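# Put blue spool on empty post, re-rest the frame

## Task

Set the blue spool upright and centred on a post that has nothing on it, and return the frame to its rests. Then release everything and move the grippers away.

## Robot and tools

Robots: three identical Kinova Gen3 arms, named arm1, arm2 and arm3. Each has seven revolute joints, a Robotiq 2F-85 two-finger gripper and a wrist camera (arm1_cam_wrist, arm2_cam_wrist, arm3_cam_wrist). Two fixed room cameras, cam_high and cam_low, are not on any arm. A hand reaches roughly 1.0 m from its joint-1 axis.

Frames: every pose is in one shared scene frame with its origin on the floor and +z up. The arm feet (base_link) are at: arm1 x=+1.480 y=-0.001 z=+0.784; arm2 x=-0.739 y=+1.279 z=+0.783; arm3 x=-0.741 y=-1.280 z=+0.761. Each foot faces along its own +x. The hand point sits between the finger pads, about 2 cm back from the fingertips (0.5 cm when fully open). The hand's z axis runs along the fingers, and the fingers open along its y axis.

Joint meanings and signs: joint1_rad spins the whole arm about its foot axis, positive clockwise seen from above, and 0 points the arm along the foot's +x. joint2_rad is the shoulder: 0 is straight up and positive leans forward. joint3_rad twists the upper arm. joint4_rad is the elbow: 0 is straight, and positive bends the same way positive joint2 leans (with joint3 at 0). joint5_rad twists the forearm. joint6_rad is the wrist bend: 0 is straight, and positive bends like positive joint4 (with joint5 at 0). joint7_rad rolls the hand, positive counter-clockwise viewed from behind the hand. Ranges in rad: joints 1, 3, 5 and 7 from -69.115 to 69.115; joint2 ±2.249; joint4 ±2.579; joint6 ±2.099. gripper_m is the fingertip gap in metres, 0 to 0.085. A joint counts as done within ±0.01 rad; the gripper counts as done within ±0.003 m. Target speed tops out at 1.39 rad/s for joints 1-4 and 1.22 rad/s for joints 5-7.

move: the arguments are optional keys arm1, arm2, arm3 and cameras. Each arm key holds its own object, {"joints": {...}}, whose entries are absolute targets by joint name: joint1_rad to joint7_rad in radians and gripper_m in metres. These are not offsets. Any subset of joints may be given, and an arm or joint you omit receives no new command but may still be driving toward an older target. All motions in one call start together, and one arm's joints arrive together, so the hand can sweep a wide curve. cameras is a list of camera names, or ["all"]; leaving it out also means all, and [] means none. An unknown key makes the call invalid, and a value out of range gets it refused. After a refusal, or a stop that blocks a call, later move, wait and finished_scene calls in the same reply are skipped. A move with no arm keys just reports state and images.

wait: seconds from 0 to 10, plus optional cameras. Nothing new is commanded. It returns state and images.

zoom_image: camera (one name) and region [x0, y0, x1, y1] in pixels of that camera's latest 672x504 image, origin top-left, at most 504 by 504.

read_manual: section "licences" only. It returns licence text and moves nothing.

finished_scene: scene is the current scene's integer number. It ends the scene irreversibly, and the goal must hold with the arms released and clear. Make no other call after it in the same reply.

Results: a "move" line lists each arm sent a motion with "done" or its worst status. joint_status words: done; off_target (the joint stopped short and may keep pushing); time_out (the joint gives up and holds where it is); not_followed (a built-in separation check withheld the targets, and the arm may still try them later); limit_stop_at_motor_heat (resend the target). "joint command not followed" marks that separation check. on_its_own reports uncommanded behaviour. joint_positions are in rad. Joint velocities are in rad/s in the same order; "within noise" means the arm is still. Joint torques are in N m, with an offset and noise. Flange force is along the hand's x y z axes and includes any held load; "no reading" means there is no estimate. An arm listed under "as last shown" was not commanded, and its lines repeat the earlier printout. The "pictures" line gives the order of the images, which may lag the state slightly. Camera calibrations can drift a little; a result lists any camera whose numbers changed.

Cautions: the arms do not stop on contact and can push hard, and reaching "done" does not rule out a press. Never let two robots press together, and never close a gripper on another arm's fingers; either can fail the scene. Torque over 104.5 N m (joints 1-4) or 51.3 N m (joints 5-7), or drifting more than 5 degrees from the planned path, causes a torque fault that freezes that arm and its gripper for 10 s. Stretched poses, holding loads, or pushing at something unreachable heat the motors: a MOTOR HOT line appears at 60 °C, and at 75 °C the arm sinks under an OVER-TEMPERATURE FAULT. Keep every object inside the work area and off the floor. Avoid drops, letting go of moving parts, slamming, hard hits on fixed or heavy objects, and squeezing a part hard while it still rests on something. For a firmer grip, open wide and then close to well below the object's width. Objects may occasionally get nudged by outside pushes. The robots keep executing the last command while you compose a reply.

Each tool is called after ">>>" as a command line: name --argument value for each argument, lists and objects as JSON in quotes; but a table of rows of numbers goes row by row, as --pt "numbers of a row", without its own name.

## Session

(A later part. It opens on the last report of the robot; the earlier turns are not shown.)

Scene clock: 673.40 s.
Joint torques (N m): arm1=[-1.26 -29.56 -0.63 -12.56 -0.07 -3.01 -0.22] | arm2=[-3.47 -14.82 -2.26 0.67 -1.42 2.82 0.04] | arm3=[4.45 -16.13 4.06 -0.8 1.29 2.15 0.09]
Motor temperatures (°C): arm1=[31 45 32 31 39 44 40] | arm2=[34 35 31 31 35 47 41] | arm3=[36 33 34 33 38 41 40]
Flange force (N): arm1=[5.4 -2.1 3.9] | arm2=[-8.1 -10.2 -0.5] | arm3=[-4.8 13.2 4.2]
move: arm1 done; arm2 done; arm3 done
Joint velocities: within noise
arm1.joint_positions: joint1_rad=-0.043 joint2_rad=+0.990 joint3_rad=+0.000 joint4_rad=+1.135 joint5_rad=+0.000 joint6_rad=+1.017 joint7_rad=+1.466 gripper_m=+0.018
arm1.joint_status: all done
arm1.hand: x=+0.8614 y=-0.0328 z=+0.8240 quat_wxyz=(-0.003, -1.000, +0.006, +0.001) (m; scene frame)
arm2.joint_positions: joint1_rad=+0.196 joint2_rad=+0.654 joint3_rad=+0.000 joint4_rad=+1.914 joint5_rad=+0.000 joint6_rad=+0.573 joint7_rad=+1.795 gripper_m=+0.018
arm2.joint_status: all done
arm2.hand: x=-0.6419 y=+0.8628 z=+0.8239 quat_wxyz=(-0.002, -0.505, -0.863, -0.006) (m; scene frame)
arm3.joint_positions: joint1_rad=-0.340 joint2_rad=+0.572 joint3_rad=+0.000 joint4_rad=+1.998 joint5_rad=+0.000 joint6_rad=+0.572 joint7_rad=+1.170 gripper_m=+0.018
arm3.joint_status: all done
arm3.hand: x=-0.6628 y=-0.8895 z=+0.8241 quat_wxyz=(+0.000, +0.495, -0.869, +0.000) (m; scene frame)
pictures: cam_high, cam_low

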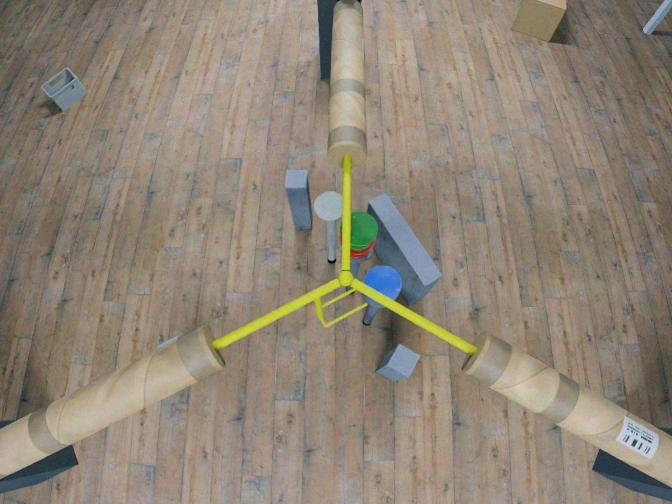

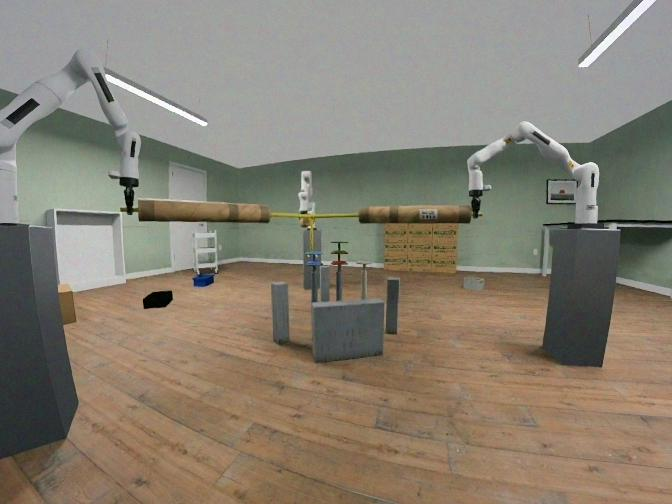

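>>> move --arm1 '{"joints":{"joint1_rad":0.0051,"joint2_rad":1.0221,"joint4_rad":1.0601,"joint6_rad":1.0593,"joint7_rad":1.5135}}' --arm2 '{"joints":{"joint1_rad":0.212,"joint2_rad":0.6124,"joint4_rad":2.0206,"joint6_rad":0.5086,"joint7_rad":1.8107}}' --arm3 '{"joints":{"joint1_rad":-0.3841,"joint2_rad":0.6091,"joint4_rad":1.9112,"joint6_rad":0.6213,"joint7_rad":1.1256}}' --cameras '[]'

>>> move --arm1 '{"joints":{"joint1_rad":0.0508,"joint2_rad":1.0606,"joint4_rad":0.9713,"joint6_rad":1.1097,"joint7_rad":1.5592}}' --arm2 '{"joints":{"joint1_rad":0.2305,"joint2_rad":0.5735,"joint4_rad":2.1231,"joint6_rad":0.445,"joint7_rad":1.8292}}' --arm3 '{"joints":{"joint1_rad":-0.4229,"joint2_rad":0.6492,"joint4_rad":1.8185,"joint6_rad":0.6739,"joint7_rad":1.0868}}' --cameras '[]'

>>> move --arm1 '{"joints":{"joint1_rad":0.0943,"joint2_rad":1.1066,"joint4_rad":0.8656,"joint6_rad":1.1694,"joint7_rad":1.6027}}' --arm2 '{"joints":{"joint1_rad":0.2527,"joint2_rad":0.5377,"joint4_rad":2.2226,"joint6_rad":0.3813,"joint7_rad":1.8514}}' --arm3 '{"joints":{"joint1_rad":-0.4574,"joint2_rad":0.6923,"joint4_rad":1.7199,"joint6_rad":0.7294,"joint7_rad":1.0523}}' --cameras '[]'

>>> move --arm1 '{"joints":{"joint1_rad":0.1354,"joint2_rad":1.1609,"joint4_rad":0.7402,"joint6_rad":1.2405,"joint7_rad":1.6438}}' --arm2 '{"joints":{"joint1_rad":0.2789,"joint2_rad":0.5048,"joint4_rad":2.3188,"joint6_rad":0.318,"joint7_rad":1.8776}}' --arm3 '{"joints":{"joint1_rad":-0.4878,"joint2_rad":0.7382,"joint4_rad":1.6152,"joint6_rad":0.7882,"joint7_rad":1.0219}}' --cameras '["cam_high","cam_low"]'

>>> zoom_image --camera "cam_low" --region '[270, 210, 370, 310]'

>>> zoom_image --camera "cam_high" --region '[300, 210, 440, 350]'

Scene clock: 683.67 s.
Joint torques (N m): arm1=[-0.97 -30.13 -0.36 -12.59 0.01 -2.95 -0.27] | arm2=[-3.39 -13.66 -2.3 1.18 -1.43 2.69 -0.01] | arm3=[4.28 -17.06 3.67 -0.54 1.17 2.5 0.12]
Motor temperatures (°C): arm1=[31 45 32 31 39 44 40] | arm2=[34 35 31 31 35 47 41] | arm3=[36 33 34 33 38 41 40]
Flange force (N): arm1=[5.1 -1.4 3.9] | arm2=[-7.8 -11.0 -0.8] | arm3=[-6.2 13.2 4.2]
move: arm1 done; arm2 done; arm3 done
Joint velocities: within noise
arm1.joint_positions: joint1_rad=+0.005 joint2_rad=+1.022 joint3_rad=+0.000 joint4_rad=+1.060 joint5_rad=+0.000 joint6_rad=+1.059 joint7_rad=+1.513 gripper_m=+0.018
arm1.joint_status: all done
arm1.hand: x=+0.8465 y=-0.0038 z=+0.8238 quat_wxyz=(-0.003, -1.000, +0.006, +0.001) (m; scene frame)
arm2.joint_positions: joint1_rad=+0.212 joint2_rad=+0.612 joint3_rad=+0.000 joint4_rad=+2.021 joint5_rad=+0.000 joint6_rad=+0.509 joint7_rad=+1.811 gripper_m=+0.018
arm2.joint_status: all done
arm2.hand: x=-0.6569 y=+0.8918 z=+0.8240 quat_wxyz=(-0.002, -0.505, -0.863, -0.006) (m; scene frame)
arm3.joint_positions: joint1_rad=-0.384 joint2_rad=+0.609 joint3_rad=+0.000 joint4_rad=+1.911 joint5_rad=+0.000 joint6_rad=+0.621 joint7_rad=+1.126 gripper_m=+0.018
arm3.joint_status: all done
arm3.hand: x=-0.6777 y=-0.8606 z=+0.8241 quat_wxyz=(+0.000, +0.495, -0.869, +0.000) (m; scene frame)
pictures: none
No camera images: "cameras" was empty.

Scene clock: 684.63 s.
Joint torques (N m): arm1=[-1.38 -30.81 -0.72 -12.76 -0.14 -3.01 -0.25] | arm2=[-3.15 -12.26 -2.14 2.2 -1.27 2.89 0.02] | arm3=[4.45 -17.91 3.86 -0.78 1.22 2.65 0.12]
Motor temperatures (°C): arm1=[31 45 32 31 39 44 40] | arm2=[34 35 31 31 35 47 41] | arm3=[36 33 34 33 38 41 40]
Flange force (N): arm1=[4.9 -1.8 3.8] | arm2=[-8.1 -11.4 -1.2] | arm3=[-6.1 13.4 3.9]
move: arm1 done; arm2 done; arm3 done
Joint velocities: within noise
arm1.joint_positions: joint1_rad=+0.051 joint2_rad=+1.061 joint3_rad=+0.000 joint4_rad=+0.971 joint5_rad=+0.000 joint6_rad=+1.110 joint7_rad=+1.559 gripper_m=+0.018
arm1.joint_status: all done
arm1.hand: x=+0.8314 y=+0.0251 z=+0.8236 quat_wxyz=(-0.003, -1.000, +0.006, +0.001) (m; scene frame)
arm2.joint_positions: joint1_rad=+0.230 joint2_rad=+0.573 joint3_rad=+0.000 joint4_rad=+2.123 joint5_rad=+0.000 joint6_rad=+0.445 joint7_rad=+1.829 gripper_m=+0.018
arm2.joint_status: all done
arm2.hand: x=-0.6720 y=+0.9206 z=+0.8241 quat_wxyz=(-0.002, -0.505, -0.863, -0.006) (m; scene frame)
arm3.joint_positions: joint1_rad=-0.423 joint2_rad=+0.649 joint3_rad=+0.000 joint4_rad=+1.818 joint5_rad=+0.000 joint6_rad=+0.674 joint7_rad=+1.087 gripper_m=+0.018
arm3.joint_status: all done
arm3.hand: x=-0.6927 y=-0.8317 z=+0.8241 quat_wxyz=(+0.000, +0.495, -0.869, +0.000) (m; scene frame)
pictures: none
No camera images: "cameras" was empty.

Scene clock: 685.63 s.
Joint torques (N m): arm1=[-0.35 -31.99 0.14 -13.77 0.27 -3.69 -0.22] | arm2=[-3.79 -11.17 -2.99 2.3 -1.49 2.58 0.03] | arm3=[4.15 -18.65 3.58 -0.16 1.2 3.35 0.08]
Motor temperatures (°C): arm1=[31 45 32 31 39 44 40] | arm2=[34 35 31 31 35 47 41] | arm3=[36 33 34 33 38 41 40]
Flange force (N): arm1=[6.6 0.2 3.7] | arm2=[-6.2 -14.1 -1.9] | arm3=[-8.2 13.5 4.0]
move: arm1 done; arm2 done; arm3 done
Joint velocities: within noise
arm1.joint_positions: joint1_rad=+0.094 joint2_rad=+1.107 joint3_rad=+0.000 joint4_rad=+0.866 joint5_rad=+0.000 joint6_rad=+1.169 joint7_rad=+1.603 gripper_m=+0.018
arm1.joint_status: all done
arm1.hand: x=+0.8163 y=+0.0539 z=+0.8234 quat_wxyz=(-0.003, -1.000, +0.006, +0.001) (m; scene frame)
arm2.joint_positions: joint1_rad=+0.253 joint2_rad=+0.538 joint3_rad=+0.000 joint4_rad=+2.223 joint5_rad=+0.000 joint6_rad=+0.381 joint7_rad=+1.851 gripper_m=+0.018
arm2.joint_status: all done
arm2.hand: x=-0.6871 y=+0.9496 z=+0.8241 quat_wxyz=(-0.002, -0.505, -0.863, -0.006) (m; scene frame)
arm3.joint_positions: joint1_rad=-0.457 joint2_rad=+0.692 joint3_rad=+0.000 joint4_rad=+1.720 joint5_rad=+0.000 joint6_rad=+0.729 joint7_rad=+1.052 gripper_m=+0.018
arm3.joint_status: all done
arm3.hand: x=-0.7077 y=-0.8028 z=+0.8241 quat_wxyz=(+0.000, +0.495, -0.869, +0.000) (m; scene frame)
pictures: none
No camera images: "cameras" was empty.

Scene clock: 686.67 s.
Joint torques (N m): arm1=[-0.9 -32.61 -0.2 -13.54 0.08 -3.5 -0.24] | arm2=[-3.29 -9.72 -2.5 3.74 -1.19 2.95 0.04] | arm3=[4.22 -19.59 3.42 -0.4 1.17 3.55 0.09]
Motor temperatures (°C): arm1=[31 45 32 31 39 44 40] | arm2=[34 35 31 31 35 47 41] | arm3=[36 33 34 33 38 41 40]
Flange force (N): arm1=[5.2 -0.5 3.6] | arm2=[-7.4 -14.5 -2.3] | arm3=[-8.4 13.7 3.9]
move: arm1 done; arm2 done; arm3 done
Joint velocities: within noise
arm1.joint_positions: joint1_rad=+0.135 joint2_rad=+1.161 joint3_rad=+0.000 joint4_rad=+0.740 joint5_rad=+0.000 joint6_rad=+1.241 joint7_rad=+1.644 gripper_m=+0.018
arm1.joint_status: all done
arm1.hand: x=+0.8015 y=+0.0826 z=+0.8234 quat_wxyz=(-0.003, -1.000, +0.006, +0.001) (m; scene frame)
arm2.joint_positions: joint1_rad=+0.279 joint2_rad=+0.505 joint3_rad=+0.000 joint4_rad=+2.319 joint5_rad=+0.000 joint6_rad=+0.318 joint7_rad=+1.878 gripper_m=+0.018
arm2.joint_status: all done
arm2.hand: x=-0.7021 y=+0.9784 z=+0.8243 quat_wxyz=(-0.002, -0.505, -0.863, -0.006) (m; scene frame)
arm3.joint_positions: joint1_rad=-0.488 joint2_rad=+0.738 joint3_rad=+0.000 joint4_rad=+1.615 joint5_rad=+0.000 joint6_rad=+0.788 joint7_rad=+1.022 gripper_m=+0.018
arm3.joint_status: all done
arm3.hand: x=-0.7226 y=-0.7740 z=+0.8241 quat_wxyz=(+0.000, +0.495, -0.869, +0.000) (m; scene frame)
pictures: cam_high, cam_low

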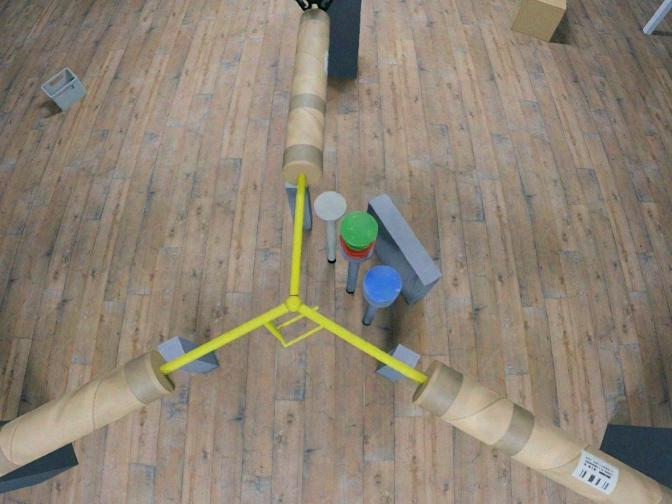

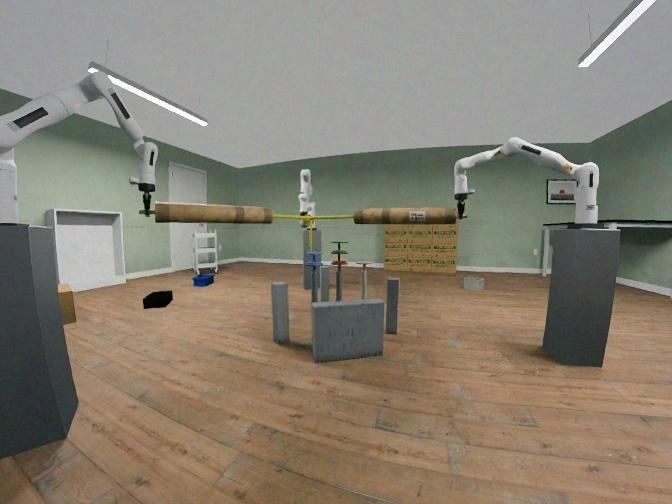

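Scaled by 5.040 from the camera's 672x504 image, which has a finer 960x720 frame.

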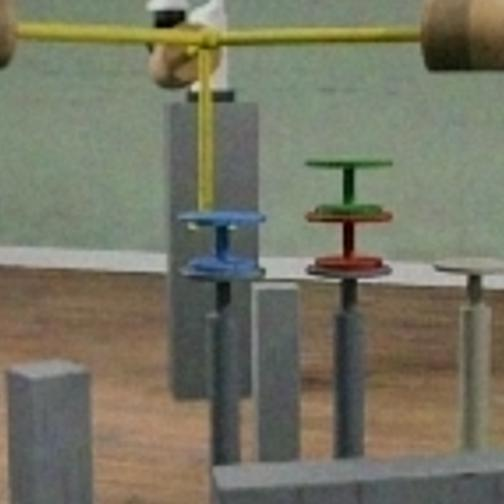

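Scaled by 3.600 from the camera's 672x504 image, which has a finer 960x720 frame.

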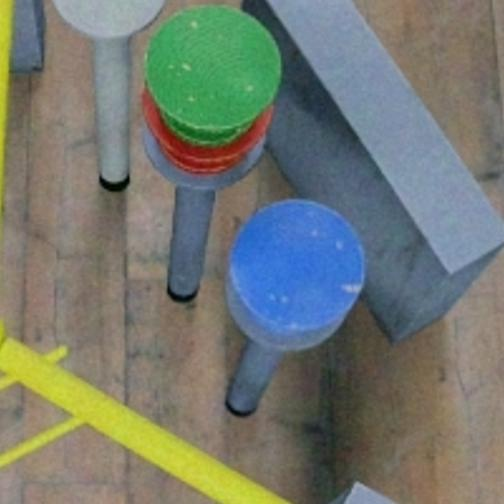

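>>> move --arm1 '{"joints":{"joint1_rad":0.1679,"joint2_rad":1.0644,"joint4_rad":0.9626,"joint6_rad":1.1146,"joint7_rad":1.6763}}' --arm2 '{"joints":{"joint1_rad":0.1463,"joint2_rad":0.494,"joint4_rad":2.3526,"joint6_rad":0.295,"joint7_rad":1.745}}' --arm3 '{"joints":{"joint1_rad":-0.4197,"joint2_rad":0.7733,"joint4_rad":1.5356,"joint6_rad":0.8327,"joint7_rad":1.09}}' --cameras '[]'

>>> move --arm1 '{"joints":{"joint1_rad":0.2038,"joint2_rad":0.9872,"joint4_rad":1.1409,"joint6_rad":1.0135,"joint7_rad":1.7122}}' --arm2 '{"joints":{"joint1_rad":0.0072,"joint2_rad":0.4884,"joint4_rad":2.3703,"joint6_rad":0.2829,"joint7_rad":1.6059}}' --arm3 '{"joints":{"joint1_rad":-0.3569,"joint2_rad":0.8143,"joint4_rad":1.4429,"joint6_rad":0.8844,"joint7_rad":1.1528}}' --cameras '[]'

>>> move --arm1 '{"joints":{"joint1_rad":0.2437,"joint2_rad":0.9217,"joint4_rad":1.2928,"joint6_rad":0.9271,"joint7_rad":1.7521}}' --arm2 '{"joints":{"joint1_rad":-0.1331,"joint2_rad":0.4884,"joint4_rad":2.3703,"joint6_rad":0.2829,"joint7_rad":1.4656}}' --arm3 '{"joints":{"joint1_rad":-0.2991,"joint2_rad":0.8617,"joint4_rad":1.3368,"joint6_rad":0.9431,"joint7_rad":1.2106}}' --cameras '[]'

>>> move --arm1 '{"joints":{"joint1_rad":0.2891,"joint2_rad":0.8631,"joint4_rad":1.4249,"joint6_rad":0.8536,"joint7_rad":1.7975}}' --arm2 '{"joints":{"joint1_rad":-0.2624,"joint2_rad":0.5002,"joint4_rad":2.3545,"joint6_rad":0.2869,"joint7_rad":1.3363}}' --arm3 '{"joints":{"joint1_rad":-0.2459,"joint2_rad":0.9156,"joint4_rad":1.2157,"joint6_rad":1.0103,"joint7_rad":1.2638}}' --cameras '["cam_high","cam_low"]'

Scene clock: 719.93 s.
Joint torques (N m): arm1=[-0.1 -31.3 0.35 -13.46 0.48 -3.55 -0.07] | arm2=[-3.8 -10.15 -3.12 1.72 -1.26 1.77 0.03] | arm3=[3.64 -20.66 2.95 -1.24 1.03 3.31 0.09]
Motor temperatures (°C): arm1=[31 47 32 31 39 44 40] | arm2=[34 35 31 31 35 47 41] | arm3=[36 33 34 33 38 41 40]
Flange force (N): arm1=[6.1 1.2 3.8] | arm2=[-5.4 -14.7 -2.7] | arm3=[-9.4 11.6 3.9]
move: arm1 done; arm2 done; arm3 done
Joint velocities: within noise
arm1.joint_positions: joint1_rad=+0.168 joint2_rad=+1.064 joint3_rad=+0.000 joint4_rad=+0.963 joint5_rad=+0.000 joint6_rad=+1.114 joint7_rad=+1.676 gripper_m=+0.018
arm1.joint_status: all done
arm1.hand: x=+0.8373 y=+0.1008 z=+0.8232 quat_wxyz=(-0.003, -1.000, +0.006, +0.001) (m; scene frame)
arm2.joint_positions: joint1_rad=+0.146 joint2_rad=+0.494 joint3_rad=+0.000 joint4_rad=+2.353 joint5_rad=+0.000 joint6_rad=+0.295 joint7_rad=+1.745 gripper_m=+0.018
arm2.joint_status: all done
arm2.hand: x=-0.6662 y=+0.9962 z=+0.8247 quat_wxyz=(-0.002, -0.505, -0.863, -0.006) (m; scene frame)
arm3.joint_positions: joint1_rad=-0.420 joint2_rad=+0.773 joint3_rad=+0.000 joint4_rad=+1.536 joint5_rad=+0.000 joint6_rad=+0.833 joint7_rad=+1.090 gripper_m=+0.018
arm3.joint_status: all done
arm3.hand: x=-0.6870 y=-0.7561 z=+0.8241 quat_wxyz=(+0.000, +0.495, -0.869, +0.000) (m; scene frame)
pictures: none
No camera images: "cameras" was empty.

Scene clock: 721.13 s.
Joint torques (N m): arm1=[0.34 -29.35 0.57 -11.89 0.58 -2.69 -0.08] | arm2=[-3.62 -10.4 -2.82 0.37 -1.16 1.02 0.04] | arm3=[3.18 -21.78 2.37 -2.23 0.76 3.03 0.1]
Motor temperatures (°C): arm1=[31 47 32 31 39 44 40] | arm2=[34 34 31 31 35 47 41] | arm3=[36 33 34 33 38 41 40]
Flange force (N): arm1=[3.5 1.6 3.9] | arm2=[-5.1 -13.2 -3.1] | arm3=[-9.7 9.6 3.8]
move: arm1 done; arm2 done; arm3 done
Joint velocities: within noise
arm1.joint_positions: joint1_rad=+0.204 joint2_rad=+0.987 joint3_rad=+0.000 joint4_rad=+1.141 joint5_rad=+0.000 joint6_rad=+1.013 joint7_rad=+1.712 gripper_m=+0.018
arm1.joint_status: all done
arm1.hand: x=+0.8732 y=+0.1188 z=+0.8231 quat_wxyz=(-0.003, -1.000, +0.006, +0.001) (m; scene frame)
arm2.joint_positions: joint1_rad=+0.007 joint2_rad=+0.488 joint3_rad=+0.000 joint4_rad=+2.370 joint5_rad=+0.000 joint6_rad=+0.283 joint7_rad=+1.606 gripper_m=+0.018
arm2.joint_status: all done
arm2.hand: x=-0.6303 y=+1.0141 z=+0.8253 quat_wxyz=(-0.002, -0.505, -0.863, -0.006) (m; scene frame)
arm3.joint_positions: joint1_rad=-0.357 joint2_rad=+0.814 joint3_rad=+0.000 joint4_rad=+1.443 joint5_rad=+0.000 joint6_rad=+0.884 joint7_rad=+1.153 gripper_m=+0.018
arm3.joint_status: all done
arm3.hand: x=-0.6516 y=-0.7379 z=+0.8241 quat_wxyz=(+0.000, +0.495, -0.869, +0.000) (m; scene frame)
pictures: none
No camera images: "cameras" was empty.

Scene clock: 722.27 s.
Joint torques (N m): arm1=[0.69 -27.55 0.81 -10.67 0.69 -1.97 -0.03] | arm2=[-3.23 -11.22 -2.23 -1.84 -0.95 -0.09 0.11] | arm3=[2.3 -23.37 1.46 -4.12 0.39 2.27 0.1]
Motor temperatures (°C): arm1=[31 47 32 31 39 44 40] | arm2=[34 34 31 31 35 47 41] | arm3=[36 33 34 33 38 41 40]
Flange force (N): arm1=[2.5 2.3 4.2] | arm2=[-3.1 -10.9 -3.2] | arm3=[-8.0 6.5 3.9]
move: arm1 done; arm2 done; arm3 done
Joint velocities: within noise
arm1.joint_positions: joint1_rad=+0.244 joint2_rad=+0.922 joint3_rad=+0.000 joint4_rad=+1.293 joint5_rad=+0.000 joint6_rad=+0.927 joint7_rad=+1.752 gripper_m=+0.018
arm1.joint_status: all done
arm1.hand: x=+0.9092 y=+0.1369 z=+0.8230 quat_wxyz=(-0.003, -1.000, +0.006, +0.001) (m; scene frame)
arm2.joint_positions: joint1_rad=-0.133 joint2_rad=+0.488 joint3_rad=+0.000 joint4_rad=+2.370 joint5_rad=+0.000 joint6_rad=+0.283 joint7_rad=+1.466 gripper_m=+0.018
arm2.joint_status: all done
arm2.hand: x=-0.5944 y=+1.0319 z=+0.8257 quat_wxyz=(-0.002, -0.505, -0.863, -0.006) (m; scene frame)
arm3.joint_positions: joint1_rad=-0.299 joint2_rad=+0.862 joint3_rad=+0.000 joint4_rad=+1.337 joint5_rad=+0.000 joint6_rad=+0.943 joint7_rad=+1.211 gripper_m=+0.018
arm3.joint_status: all done
arm3.hand: x=-0.6161 y=-0.7197 z=+0.8240 quat_wxyz=(+0.000, +0.495, -0.869, +0.000) (m; scene frame)
pictures: none
No camera images: "cameras" was empty.

Scene clock: 723.33 s.
Joint torques (N m): arm1=[2.4 -24.6 2.39 -6.44 1.28 0.54 -0.07] | arm2=[-0.52 -13.04 1.46 -5.82 -0.14 -2.12 0.02] | arm3=[-1.77 -26.23 -1.88 -8.82 -1.5 -0.35 -0.02]
Motor temperatures (°C): arm1=[31 47 32 31 39 44 40] | arm2=[34 34 31 31 35 47 41] | arm3=[36 34 34 33 38 41 40]
Flange force (N): arm1=[-5.0 3.5 4.9] | arm2=[3.9 -2.5 -3.2] | arm3=[-1.6 -3.3 3.9]
move: arm1 done; arm2 done; arm3 done
Joint velocities: within noise
arm1.joint_positions: joint1_rad=+0.289 joint2_rad=+0.863 joint3_rad=+0.000 joint4_rad=+1.425 joint5_rad=+0.000 joint6_rad=+0.854 joint7_rad=+1.797 gripper_m=+0.018
arm1.joint_status: all done
arm1.hand: x=+0.9453 y=+0.1556 z=+0.8241 quat_wxyz=(-0.003, -1.000, +0.006, +0.001) (m; scene frame)
arm2.joint_positions: joint1_rad=-0.262 joint2_rad=+0.500 joint3_rad=+0.000 joint4_rad=+2.354 joint5_rad=+0.000 joint6_rad=+0.287 joint7_rad=+1.336 gripper_m=+0.018
arm2.joint_status: all done
arm2.hand: x=-0.5599 y=+1.0486 z=+0.8241 quat_wxyz=(-0.002, -0.505, -0.863, -0.006) (m; scene frame)
arm3.joint_positions: joint1_rad=-0.246 joint2_rad=+0.916 joint3_rad=+0.000 joint4_rad=+1.216 joint5_rad=+0.000 joint6_rad=+1.010 joint7_rad=+1.264 gripper_m=+0.018
arm3.joint_status: all done
arm3.hand: x=-0.5806 y=-0.7017 z=+0.8239 quat_wxyz=(+0.000, +0.495, -0.869, +0.000) (m; scene frame)
pictures: cam_high, cam_low

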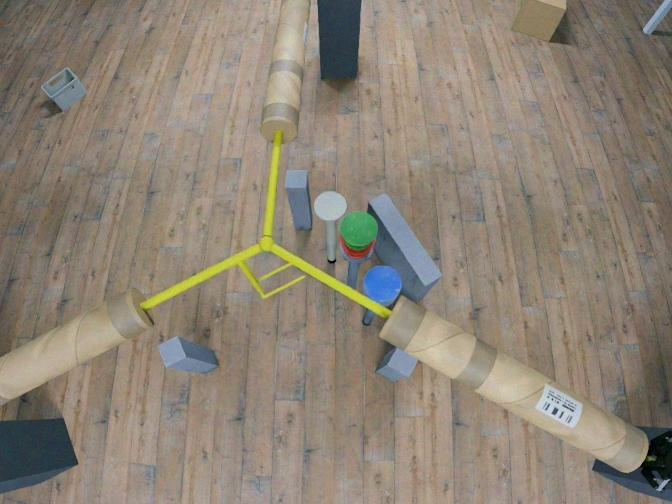

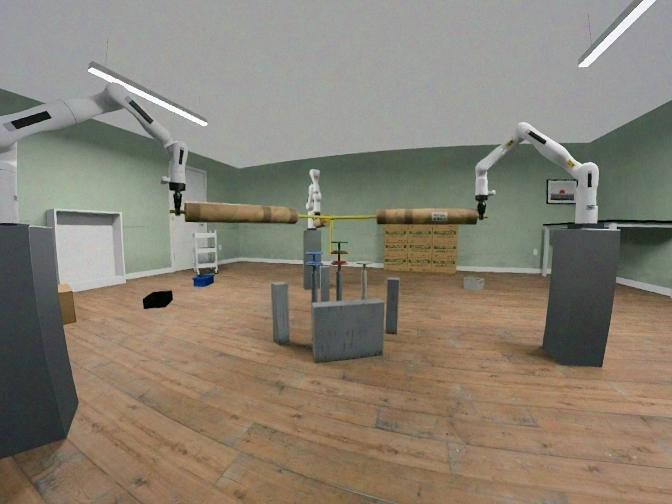

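>>> move --arm1 '{"joints":{"joint1_rad":0.2893,"joint2_rad":0.9016,"joint4_rad":1.435,"joint6_rad":0.805,"joint7_rad":1.7977}}' --arm2 '{"joints":{"joint1_rad":-0.2613,"joint2_rad":0.5789,"joint4_rad":2.3691,"joint6_rad":0.1936,"joint7_rad":1.3374}}' --arm3 '{"joints":{"joint2_rad":0.9487,"joint4_rad":1.2309,"joint6_rad":0.962}}' --cameras '[]'

>>> move --arm1 '{"joints":{"joint1_rad":0.2897,"joint2_rad":0.9887,"joint4_rad":1.4422,"joint6_rad":0.7107,"joint7_rad":1.7981}}' --arm2 '{"joints":{"joint1_rad":-0.2591,"joint2_rad":0.7495,"joint4_rad":2.3794,"joint6_rad":0.0127,"joint7_rad":1.3396}}' --arm3 '{"joints":{"joint2_rad":1.025,"joint4_rad":1.2474,"joint6_rad":0.8692}}' --cameras '[]'

>>> move --arm1 '{"joints":{"joint1_rad":0.29,"joint2_rad":1.0828,"joint4_rad":1.4297,"joint6_rad":0.6291,"joint7_rad":1.7984}}' --arm2 '{"joints":{"joint1_rad":-0.2569,"joint2_rad":0.9196,"joint4_rad":2.3615,"joint6_rad":-0.1395,"joint7_rad":1.3418}}' --arm3 '{"joints":{"joint2_rad":1.1099,"joint4_rad":1.2433,"joint6_rad":0.7884}}' --cameras '[]'

>>> move --arm1 '{"joints":{"joint1_rad":0.2904,"joint2_rad":1.1822,"joint4_rad":1.3982,"joint6_rad":0.5612,"joint7_rad":1.7988}}' --arm2 '{"joints":{"joint1_rad":-0.2546,"joint2_rad":1.0817,"joint4_rad":2.3182,"joint6_rad":-0.2583,"joint7_rad":1.3441}}' --arm3 '{"joints":{"joint2_rad":1.2016,"joint4_rad":1.2191,"joint6_rad":0.7209}}' --cameras '["cam_high","cam_low"]'

>>> zoom_image --camera "cam_high" --region '[250, 180, 450, 380]'

Scene clock: 734.30 s.
Joint torques (N m): arm1=[1.79 -24.8 1.9 -6.22 1.06 0.44 -0.07] | arm2=[-0.82 -13.03 1.02 -3.38 -0.35 -1.33 0.06] | arm3=[-0.88 -26.14 -1.29 -7.71 -1.11 0.08 -0.01]
Motor temperatures (°C): arm1=[31 46 32 31 39 44 40] | arm2=[34 34 31 31 35 47 41] | arm3=[36 34 34 33 38 41 40]
Flange force (N): arm1=[-4.5 2.5 4.9] | arm2=[0.6 -3.0 -3.3] | arm3=[-3.4 -1.2 4.0]
move: arm1 done; arm2 done; arm3 done
Joint velocities: within noise
arm1.joint_positions: joint1_rad=+0.289 joint2_rad=+0.902 joint3_rad=+0.000 joint4_rad=+1.435 joint5_rad=+0.000 joint6_rad=+0.805 joint7_rad=+1.798 gripper_m=+0.018
arm1.joint_status: all done
arm1.hand: x=+0.9453 y=+0.1556 z=+0.8003 quat_wxyz=(-0.003, -1.000, +0.006, +0.001) (m; scene frame)
arm2.joint_positions: joint1_rad=-0.261 joint2_rad=+0.579 joint3_rad=+0.000 joint4_rad=+2.369 joint5_rad=+0.000 joint6_rad=+0.194 joint7_rad=+1.337 gripper_m=+0.018
arm2.joint_status: all done
arm2.hand: x=-0.5601 y=+1.0486 z=+0.8002 quat_wxyz=(-0.002, -0.505, -0.863, -0.006) (m; scene frame)
arm3.joint_positions: joint1_rad=-0.246 joint2_rad=+0.949 joint3_rad=+0.000 joint4_rad=+1.231 joint5_rad=+0.000 joint6_rad=+0.962 joint7_rad=+1.264 gripper_m=+0.018
arm3.joint_status: all done
arm3.hand: x=-0.5806 y=-0.7018 z=+0.8000 quat_wxyz=(+0.000, +0.495, -0.869, +0.000) (m; scene frame)
pictures: none
No camera images: "cameras" was empty.

Scene clock: 735.47 s.
Joint torques (N m): arm1=[1.56 -24.97 1.73 -5.3 0.91 0.53 -0.09] | arm2=[-1.05 -13.87 0.66 -0.45 -0.38 -0.77 -0.01] | arm3=[-0.47 -26.14 -0.86 -6.38 -0.95 0.55 0]
Motor temperatures (°C): arm1=[31 46 32 31 39 44 40] | arm2=[34 34 31 31 35 47 41] | arm3=[36 34 34 33 38 41 40]
Flange force (N): arm1=[-4.6 2.1 5.1] | arm2=[-2.6 -3.2 -2.5] | arm3=[-4.7 -0.2 4.4]
move: arm1 done; arm2 done; arm3 done
Joint velocities: within noise
arm1.joint_positions: joint1_rad=+0.290 joint2_rad=+0.989 joint3_rad=+0.000 joint4_rad=+1.442 joint5_rad=+0.000 joint6_rad=+0.711 joint7_rad=+1.798 gripper_m=+0.018
arm1.joint_status: all done
arm1.hand: x=+0.9454 y=+0.1556 z=+0.7502 quat_wxyz=(-0.003, -1.000, +0.006, +0.001) (m; scene frame)
arm2.joint_positions: joint1_rad=-0.259 joint2_rad=+0.750 joint3_rad=+0.000 joint4_rad=+2.379 joint5_rad=+0.000 joint6_rad=+0.013 joint7_rad=+1.340 gripper_m=+0.018
arm2.joint_status: all done
arm2.hand: x=-0.5602 y=+1.0487 z=+0.7501 quat_wxyz=(-0.002, -0.505, -0.863, -0.006) (m; scene frame)
arm3.joint_positions: joint1_rad=-0.246 joint2_rad=+1.025 joint3_rad=+0.000 joint4_rad=+1.247 joint5_rad=+0.000 joint6_rad=+0.869 joint7_rad=+1.264 gripper_m=+0.018
arm3.joint_status: all done
arm3.hand: x=-0.5806 y=-0.7019 z=+0.7501 quat_wxyz=(+0.000, +0.495, -0.869, +0.000) (m; scene frame)
pictures: none
No camera images: "cameras" was empty.

Scene clock: 736.63 s.
Joint torques (N m): arm1=[1.66 -25.51 1.95 -4.94 0.89 0.38 -0.02] | arm2=[-1.12 -15.1 0.67 0.78 -0.33 -0.97 -0.05] | arm3=[-0.47 -26.29 -0.97 -5.68 -0.86 0.6 -0.05]
Motor temperatures (°C): arm1=[31 46 32 31 39 44 40] | arm2=[34 34 31 31 35 47 41] | arm3=[36 34 34 33 38 41 40]
Flange force (N): arm1=[-4.1 2.6 5.4] | arm2=[-3.0 -3.0 -1.9] | arm3=[-4.9 -0.2 4.6]
move: arm1 done; arm2 done; arm3 done
Joint velocities: within noise
arm1.joint_positions: joint1_rad=+0.290 joint2_rad=+1.083 joint3_rad=+0.000 joint4_rad=+1.430 joint5_rad=+0.000 joint6_rad=+0.629 joint7_rad=+1.798 gripper_m=+0.018
arm1.joint_status: all done
arm1.hand: x=+0.9453 y=+0.1555 z=+0.7003 quat_wxyz=(-0.003, -1.000, +0.006, +0.001) (m; scene frame)
arm2.joint_positions: joint1_rad=-0.257 joint2_rad=+0.920 joint3_rad=+0.000 joint4_rad=+2.361 joint5_rad=+0.000 joint6_rad=-0.140 joint7_rad=+1.342 gripper_m=+0.018
arm2.joint_status: all done
arm2.hand: x=-0.5600 y=+1.0485 z=+0.7002 quat_wxyz=(-0.002, -0.505, -0.863, -0.006) (m; scene frame)
arm3.joint_positions: joint1_rad=-0.246 joint2_rad=+1.110 joint3_rad=+0.000 joint4_rad=+1.243 joint5_rad=+0.000 joint6_rad=+0.788 joint7_rad=+1.264 gripper_m=+0.018
arm3.joint_status: all done
arm3.hand: x=-0.5805 y=-0.7018 z=+0.7001 quat_wxyz=(+0.000, +0.495, -0.869, +0.000) (m; scene frame)
pictures: none
No camera images: "cameras" was empty.

Scene clock: 737.77 s.
Joint torques (N m): arm1=[1.73 -26.04 2.13 -4.8 0.92 0.1 -0.02] | arm2=[-1.14 -16.51 0.74 1.33 -0.33 -1.42 0.02] | arm3=[-0.44 -26.75 -1.1 -5.49 -0.88 0.36 -0.02]
Motor temperatures (°C): arm1=[31 46 32 31 39 44 40] | arm2=[34 34 31 31 35 47 41] | arm3=[36 34 34 33 38 41 40]
Flange force (N): arm1=[-3.3 3.0 5.4] | arm2=[-2.8 -2.6 -0.9] | arm3=[-4.4 -0.2 4.8]
move: arm1 done; arm2 done; arm3 done
Joint velocities: within noise
arm1.joint_positions: joint1_rad=+0.290 joint2_rad=+1.182 joint3_rad=+0.000 joint4_rad=+1.398 joint5_rad=+0.000 joint6_rad=+0.561 joint7_rad=+1.799 gripper_m=+0.018
arm1.joint_status: all done
arm1.hand: x=+0.9452 y=+0.1554 z=+0.6504 quat_wxyz=(-0.003, -1.000, +0.006, +0.001) (m; scene frame)
arm2.joint_positions: joint1_rad=-0.255 joint2_rad=+1.082 joint3_rad=+0.000 joint4_rad=+2.318 joint5_rad=+0.000 joint6_rad=-0.258 joint7_rad=+1.344 gripper_m=+0.018
arm2.joint_status: all done
arm2.hand: x=-0.5600 y=+1.0484 z=+0.6502 quat_wxyz=(-0.002, -0.505, -0.863, -0.006) (m; scene frame)
arm3.joint_positions: joint1_rad=-0.246 joint2_rad=+1.202 joint3_rad=+0.000 joint4_rad=+1.219 joint5_rad=+0.000 joint6_rad=+0.721 joint7_rad=+1.264 gripper_m=+0.018
arm3.joint_status: all done
arm3.hand: x=-0.5805 y=-0.7018 z=+0.6503 quat_wxyz=(+0.000, +0.495, -0.869, +0.000) (m; scene frame)
pictures: cam_high, cam_low

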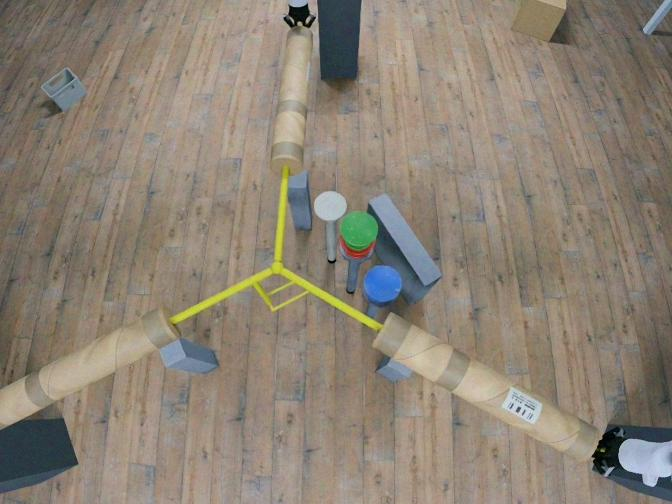

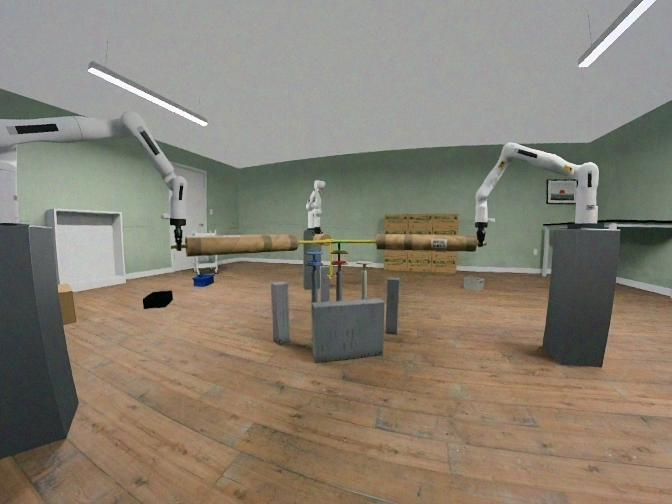

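Scaled by 2.520 from the camera's 672x504 image, which has a finer 960x720 frame.

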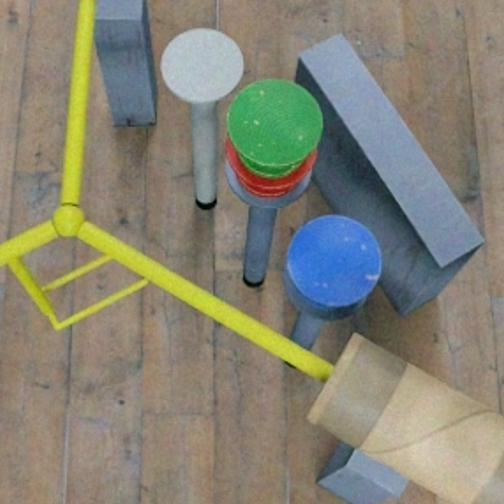

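>>> move --arm1 '{"joints":{"joint1_rad":0.2907,"joint2_rad":1.2867,"joint4_rad":1.347,"joint6_rad":0.5079,"joint7_rad":1.7991}}' --arm2 '{"joints":{"joint1_rad":-0.2522,"joint2_rad":1.2322,"joint4_rad":2.2526,"joint6_rad":-0.3432,"joint7_rad":1.3465}}' --arm3 '{"joints":{"joint2_rad":1.2999,"joint4_rad":1.1749,"joint6_rad":0.6668}}' --cameras '[]'

>>> move --arm1 '{"joints":{"joint1_rad":0.2912,"joint2_rad":1.3954,"joint4_rad":1.2749,"joint6_rad":0.4713,"joint7_rad":1.7996}}' --arm2 '{"joints":{"joint1_rad":-0.25,"joint2_rad":1.3703,"joint4_rad":2.1669,"joint6_rad":-0.3956,"joint7_rad":1.3487}}' --arm3 '{"joints":{"joint2_rad":1.4044,"joint4_rad":1.1076,"joint6_rad":0.6296}}' --cameras '[]'

>>> move --arm1 '{"joints":{"joint1_rad":0.2917,"joint2_rad":1.5086,"joint4_rad":1.1823,"joint6_rad":0.4507,"joint7_rad":1.8001}}' --arm2 '{"joints":{"joint1_rad":-0.2478,"joint2_rad":1.4978,"joint4_rad":2.0647,"joint6_rad":-0.4209,"joint7_rad":1.3509}}' --arm3 '{"joints":{"joint2_rad":1.515,"joint4_rad":1.0183,"joint6_rad":0.6083}}' --cameras '[]'

>>> move --arm1 '{"joints":{"joint1_rad":0.2917,"joint2_rad":1.57,"joint4_rad":1.121,"joint6_rad":0.4506,"joint7_rad":1.8002}}' --arm2 '{"joints":{"joint1_rad":-0.2472,"joint2_rad":1.56,"joint4_rad":2.003,"joint6_rad":-0.4214,"joint7_rad":1.3515}}' --arm3 '{"joints":{"joint2_rad":1.577,"joint4_rad":0.956,"joint6_rad":0.6086}}' --cameras '["cam_high","cam_low"]'

>>> zoom_image --camera "cam_high" --region '[150, 150, 450, 400]'

>>> zoom_image --camera "cam_low" --region '[240, 220, 440, 370]'

Scene clock: 753.57 s.
Joint torques (N m): arm1=[1.48 -26.31 1.79 -4.32 0.76 0.1 -0.04] | arm2=[-1.23 -16.69 0.58 2.79 -0.32 -1.06 -0.06] | arm3=[-0.14 -26.7 -0.62 -4.78 -0.67 0.49 -0.01]
Motor temperatures (°C): arm1=[31 46 32 31 39 44 40] | arm2=[34 34 31 31 35 47 41] | arm3=[36 34 34 33 38 41 40]
Flange force (N): arm1=[-3.2 2.5 5.7] | arm2=[-3.8 -2.7 0.0] | arm3=[-4.9 0.4 5.0]
move: arm1 done; arm2 done; arm3 done
Joint velocities: within noise
arm1.joint_positions: joint1_rad=+0.291 joint2_rad=+1.287 joint3_rad=+0.000 joint4_rad=+1.347 joint5_rad=+0.000 joint6_rad=+0.508 joint7_rad=+1.799 gripper_m=+0.018
arm1.joint_status: all done
arm1.hand: x=+0.9451 y=+0.1553 z=+0.6004 quat_wxyz=(-0.003, -1.000, +0.006, +0.001) (m; scene frame)
arm2.joint_positions: joint1_rad=-0.252 joint2_rad=+1.232 joint3_rad=+0.000 joint4_rad=+2.253 joint5_rad=+0.000 joint6_rad=-0.343 joint7_rad=+1.347 gripper_m=+0.018
arm2.joint_status: all done
arm2.hand: x=-0.5601 y=+1.0484 z=+0.6002 quat_wxyz=(-0.002, -0.505, -0.863, -0.006) (m; scene frame)
arm3.joint_positions: joint1_rad=-0.246 joint2_rad=+1.300 joint3_rad=+0.000 joint4_rad=+1.175 joint5_rad=+0.000 joint6_rad=+0.667 joint7_rad=+1.264 gripper_m=+0.018
arm3.joint_status: all done
arm3.hand: x=-0.5805 y=-0.7019 z=+0.6002 quat_wxyz=(+0.000, +0.495, -0.869, +0.000) (m; scene frame)
pictures: none
No camera images: "cameras" was empty.

Scene clock: 754.63 s.
Joint torques (N m): arm1=[0.89 -27.05 1.32 -4.71 0.62 -0.32 -0.02] | arm2=[-1.19 -17.43 0.53 3.12 -0.32 -1.22 0.02] | arm3=[0.4 -27.33 -0.19 -5.02 -0.55 0.13 -0.05]
Motor temperatures (°C): arm1=[31 46 32 31 39 44 40] | arm2=[34 34 31 31 35 47 41] | arm3=[36 34 34 33 38 41 40]
Flange force (N): arm1=[-1.9 1.8 5.8] | arm2=[-3.5 -2.5 1.2] | arm3=[-4.0 1.0 5.4]
move: arm1 done; arm2 done; arm3 done
Joint velocities: within noise
arm1.joint_positions: joint1_rad=+0.291 joint2_rad=+1.395 joint3_rad=+0.000 joint4_rad=+1.275 joint5_rad=+0.000 joint6_rad=+0.471 joint7_rad=+1.800 gripper_m=+0.018
arm1.joint_status: all done
arm1.hand: x=+0.9449 y=+0.1554 z=+0.5505 quat_wxyz=(-0.003, -1.000, +0.006, +0.001) (m; scene frame)
arm2.joint_positions: joint1_rad=-0.250 joint2_rad=+1.370 joint3_rad=+0.000 joint4_rad=+2.167 joint5_rad=+0.000 joint6_rad=-0.396 joint7_rad=+1.349 gripper_m=+0.018
arm2.joint_status: all done
arm2.hand: x=-0.5601 y=+1.0483 z=+0.5501 quat_wxyz=(-0.002, -0.505, -0.863, -0.006) (m; scene frame)
arm3.joint_positions: joint1_rad=-0.246 joint2_rad=+1.404 joint3_rad=+0.000 joint4_rad=+1.108 joint5_rad=+0.000 joint6_rad=+0.630 joint7_rad=+1.264 gripper_m=+0.018
arm3.joint_status: all done
arm3.hand: x=-0.5804 y=-0.7017 z=+0.5502 quat_wxyz=(+0.000, +0.495, -0.869, +0.000) (m; scene frame)
pictures: none
No camera images: "cameras" was empty.

Scene clock: 755.70 s.
Joint torques (N m): arm1=[1.45 -26.03 1.81 -3.33 0.73 0.36 -0.01] | arm2=[-1.26 -16.74 0.22 4.41 -0.21 -0.59 -0.08] | arm3=[-0.09 -26.17 -0.64 -3.49 -0.68 0.87 0]
Motor temperatures (°C): arm1=[31 46 32 31 39 44 40] | arm2=[34 34 31 31 35 47 41] | arm3=[36 34 34 33 38 41 40]
Flange force (N): arm1=[-3.9 2.3 6.0] | arm2=[-4.8 -2.6 2.0] | arm3=[-6.8 1.0 5.9]
move: arm1 done; arm2 done; arm3 done
Joint velocities: within noise
arm1.joint_positions: joint1_rad=+0.292 joint2_rad=+1.509 joint3_rad=+0.000 joint4_rad=+1.182 joint5_rad=+0.000 joint6_rad=+0.451 joint7_rad=+1.800 gripper_m=+0.018
arm1.joint_status: all done
arm1.hand: x=+0.9451 y=+0.1554 z=+0.5004 quat_wxyz=(-0.003, -1.000, +0.006, +0.001) (m; scene frame)
arm2.joint_positions: joint1_rad=-0.248 joint2_rad=+1.498 joint3_rad=+0.000 joint4_rad=+2.065 joint5_rad=+0.000 joint6_rad=-0.421 joint7_rad=+1.351 gripper_m=+0.018
arm2.joint_status: all done
arm2.hand: x=-0.5602 y=+1.0484 z=+0.5002 quat_wxyz=(-0.002, -0.505, -0.863, -0.006) (m; scene frame)
arm3.joint_positions: joint1_rad=-0.246 joint2_rad=+1.515 joint3_rad=+0.000 joint4_rad=+1.018 joint5_rad=+0.000 joint6_rad=+0.608 joint7_rad=+1.264 gripper_m=+0.018
arm3.joint_status: all done
arm3.hand: x=-0.5804 y=-0.7020 z=+0.5001 quat_wxyz=(+0.000, +0.495, -0.869, +0.000) (m; scene frame)
pictures: none
No camera images: "cameras" was empty.

Scene clock: 756.53 s.
Joint torques (N m): arm1=[0.41 -29.97 0.92 -7.2 0.59 -1.81 0.04] | arm2=[-1.27 -20.42 0.69 0.82 -0.33 -2.57 -0.06] | arm3=[1.11 -28.98 0.58 -6.67 -0.26 -0.7 -0.1]
Motor temperatures (°C): arm1=[31 46 32 31 39 44 40] | arm2=[34 34 31 31 35 47 41] | arm3=[36 34 34 33 38 41 40]
Flange force (N): arm1=[2.1 2.2 6.3] | arm2=[1.0 -3.3 2.3] | arm3=[0.1 1.1 5.4]
move: arm1 done; arm2 done; arm3 done
Joint velocities: within noise
arm1.joint_positions: joint1_rad=+0.292 joint2_rad=+1.570 joint3_rad=+0.000 joint4_rad=+1.121 joint5_rad=+0.000 joint6_rad=+0.451 joint7_rad=+1.800 gripper_m=+0.018
arm1.joint_status: all done
arm1.hand: x=+0.9443 y=+0.1554 z=+0.4745 quat_wxyz=(-0.003, -1.000, +0.006, +0.001) (m; scene frame)
arm2.joint_positions: joint1_rad=-0.247 joint2_rad=+1.560 joint3_rad=+0.000 joint4_rad=+2.003 joint5_rad=+0.000 joint6_rad=-0.421 joint7_rad=+1.352 gripper_m=+0.018
arm2.joint_status: all done
arm2.hand: x=-0.5595 y=+1.0478 z=+0.4741 quat_wxyz=(-0.002, -0.505, -0.863, -0.006) (m; scene frame)
arm3.joint_positions: joint1_rad=-0.246 joint2_rad=+1.577 joint3_rad=+0.000 joint4_rad=+0.956 joint5_rad=+0.000 joint6_rad=+0.609 joint7_rad=+1.264 gripper_m=+0.018
arm3.joint_status: all done
arm3.hand: x=-0.5802 y=-0.7013 z=+0.4741 quat_wxyz=(+0.000, +0.495, -0.869, +0.000) (m; scene frame)
pictures: cam_high, cam_low

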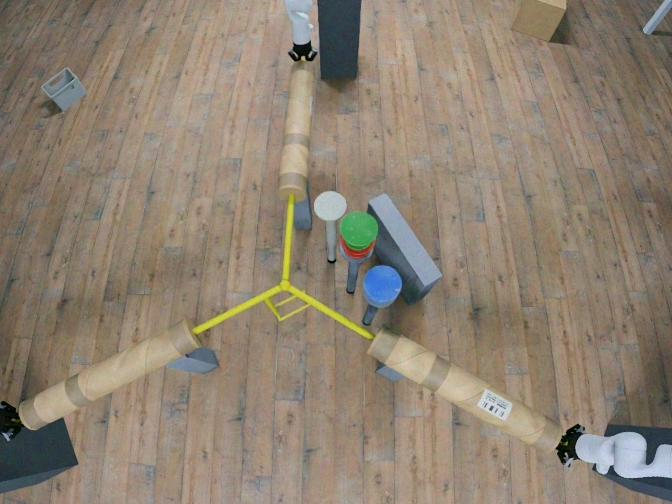

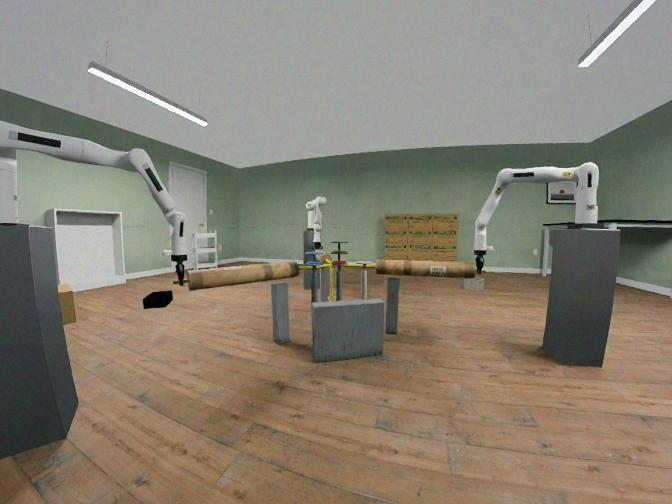

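Scaled by 1.680 from the camera's 672x504 image, which has a finer 960x720 frame.

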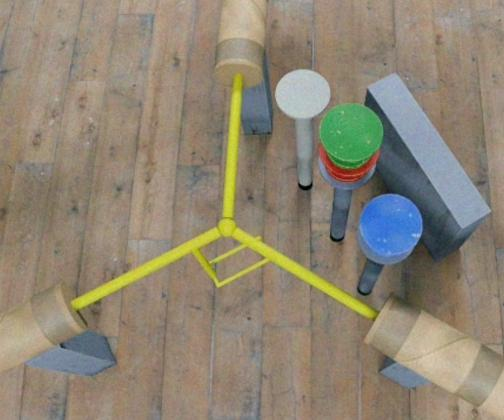

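Scaled by 2.520 from the camera's 672x504 image, which has a finer 960x720 frame.

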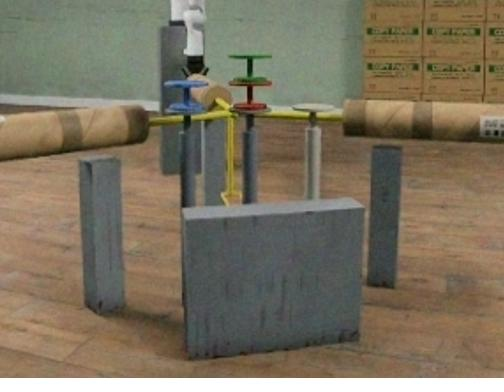

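>>> move --arm1 '{"joints":{"joint1_rad":0.2918,"joint2_rad":1.6152,"joint4_rad":1.0755,"joint6_rad":0.4509,"joint7_rad":1.8003}}' --arm2 '{"joints":{"joint1_rad":-0.2468,"joint2_rad":1.605,"joint4_rad":1.9593,"joint6_rad":-0.4227,"joint7_rad":1.3519}}' --arm3 '{"joints":{"joint2_rad":1.622,"joint4_rad":0.91,"joint6_rad":0.6096}}' --cameras '[]'

>>> move --arm1 '{"joints":{"joint2_rad":1.6349,"joint4_rad":1.0557,"joint6_rad":0.451}}' --arm2 '{"joints":{"joint2_rad":1.6243,"joint4_rad":1.9398,"joint6_rad":-0.4225}}' --arm3 '{"joints":{"joint2_rad":1.6417,"joint4_rad":0.89,"joint6_rad":0.6099}}' --cameras '["cam_high","cam_low"]'

>>> zoom_image --camera "cam_low" --region '[240, 220, 440, 370]'

Scene clock: 764.10 s.
Joint torques (N m): arm1=[0.34 -28.38 0.73 -5.65 0.48 -0.91 0.01] | arm2=[-1.37 -18.03 0.08 3.28 -0.22 -1.25 -0.03] | arm3=[1.31 -27.54 0.71 -5.09 -0.22 0.04 -0.04]
Motor temperatures (°C): arm1=[31 46 32 31 39 44 40] | arm2=[34 34 31 31 35 47 41] | arm3=[36 34 34 33 38 41 40]
Flange force (N): arm1=[0.0 1.4 6.3] | arm2=[-2.9 -3.2 2.5] | arm3=[-3.3 2.4 6.0]
move: arm1 done; arm2 done; arm3 done
Joint velocities: within noise
arm1.joint_positions: joint1_rad=+0.292 joint2_rad=+1.615 joint3_rad=+0.000 joint4_rad=+1.075 joint5_rad=+0.000 joint6_rad=+0.451 joint7_rad=+1.800 gripper_m=+0.018
arm1.joint_status: all done
arm1.hand: x=+0.9446 y=+0.1553 z=+0.4555 quat_wxyz=(-0.003, -1.000, +0.006, +0.001) (m; scene frame)
arm2.joint_positions: joint1_rad=-0.247 joint2_rad=+1.605 joint3_rad=+0.000 joint4_rad=+1.959 joint5_rad=+0.000 joint6_rad=-0.423 joint7_rad=+1.352 gripper_m=+0.018
arm2.joint_status: all done
arm2.hand: x=-0.5598 y=+1.0483 z=+0.4553 quat_wxyz=(-0.002, -0.505, -0.863, -0.006) (m; scene frame)
arm3.joint_positions: joint1_rad=-0.246 joint2_rad=+1.622 joint3_rad=+0.000 joint4_rad=+0.910 joint5_rad=+0.000 joint6_rad=+0.610 joint7_rad=+1.264 gripper_m=+0.018
arm3.joint_status: all done
arm3.hand: x=-0.5803 y=-0.7016 z=+0.4553 quat_wxyz=(+0.000, +0.495, -0.869, +0.000) (m; scene frame)
pictures: none
No camera images: "cameras" was empty.

Scene clock: 764.73 s.
Joint torques (N m): arm1=[0.99 -22.13 1.33 -5.43 0.68 -1.94 0.03] | arm2=[-1.4 -12.7 -0.1 1.35 -0.24 -1.1 -0.08] | arm3=[0.75 -23.66 0.19 -4.47 -0.39 -0.41 -0.03]
Motor temperatures (°C): arm1=[31 46 32 31 39 44 40] | arm2=[34 34 31 31 35 47 41] | arm3=[36 34 34 33 38 41 40]
Flange force (N): arm1=[2.2 3.2 -8.2] | arm2=[-3.4 -3.2 -14.6] | arm3=[-2.4 1.2 -1.7]
move: arm1 done; arm2 done; arm3 done
Joint velocities: within noise
arm1.joint_positions: joint1_rad=+0.292 joint2_rad=+1.635 joint3_rad=+0.000 joint4_rad=+1.056 joint5_rad=+0.000 joint6_rad=+0.451 joint7_rad=+1.800 gripper_m=+0.018
arm1.joint_status: all done
arm1.hand: x=+0.9450 y=+0.1551 z=+0.4473 quat_wxyz=(-0.003, -1.000, +0.006, +0.001) (m; scene frame)
arm2.joint_positions: joint1_rad=-0.247 joint2_rad=+1.624 joint3_rad=+0.000 joint4_rad=+1.940 joint5_rad=+0.000 joint6_rad=-0.423 joint7_rad=+1.352 gripper_m=+0.018
arm2.joint_status: all done
arm2.hand: x=-0.5599 y=+1.0486 z=+0.4472 quat_wxyz=(-0.002, -0.505, -0.863, -0.006) (m; scene frame)
arm3.joint_positions: joint1_rad=-0.246 joint2_rad=+1.642 joint3_rad=+0.000 joint4_rad=+0.890 joint5_rad=+0.000 joint6_rad=+0.610 joint7_rad=+1.264 gripper_m=+0.018
arm3.joint_status: all done
arm3.hand: x=-0.5804 y=-0.7020 z=+0.4471 quat_wxyz=(+0.000, +0.495, -0.869, +0.000) (m; scene frame)
pictures: cam_high, cam_low

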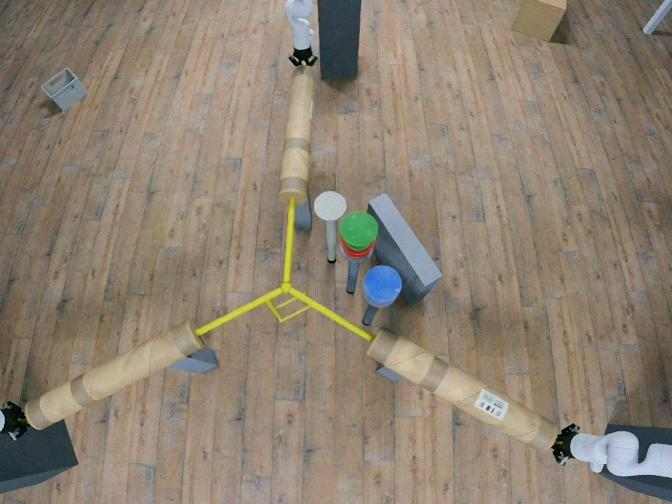

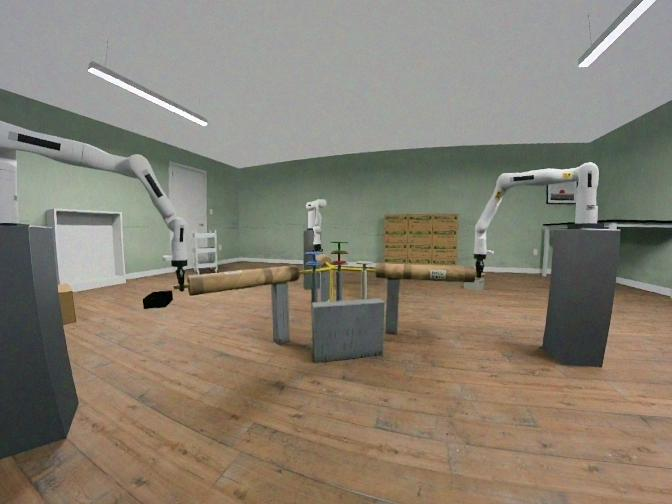

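Scaled by 2.520 from the camera's 672x504 image, which has a finer 960x720 frame.

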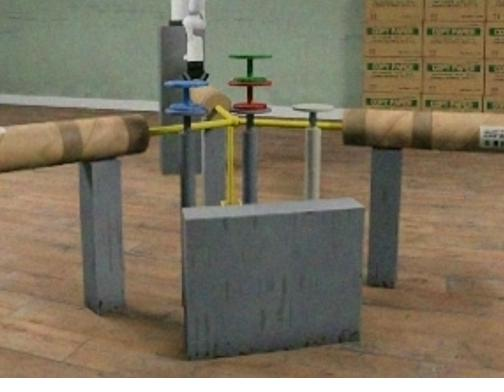

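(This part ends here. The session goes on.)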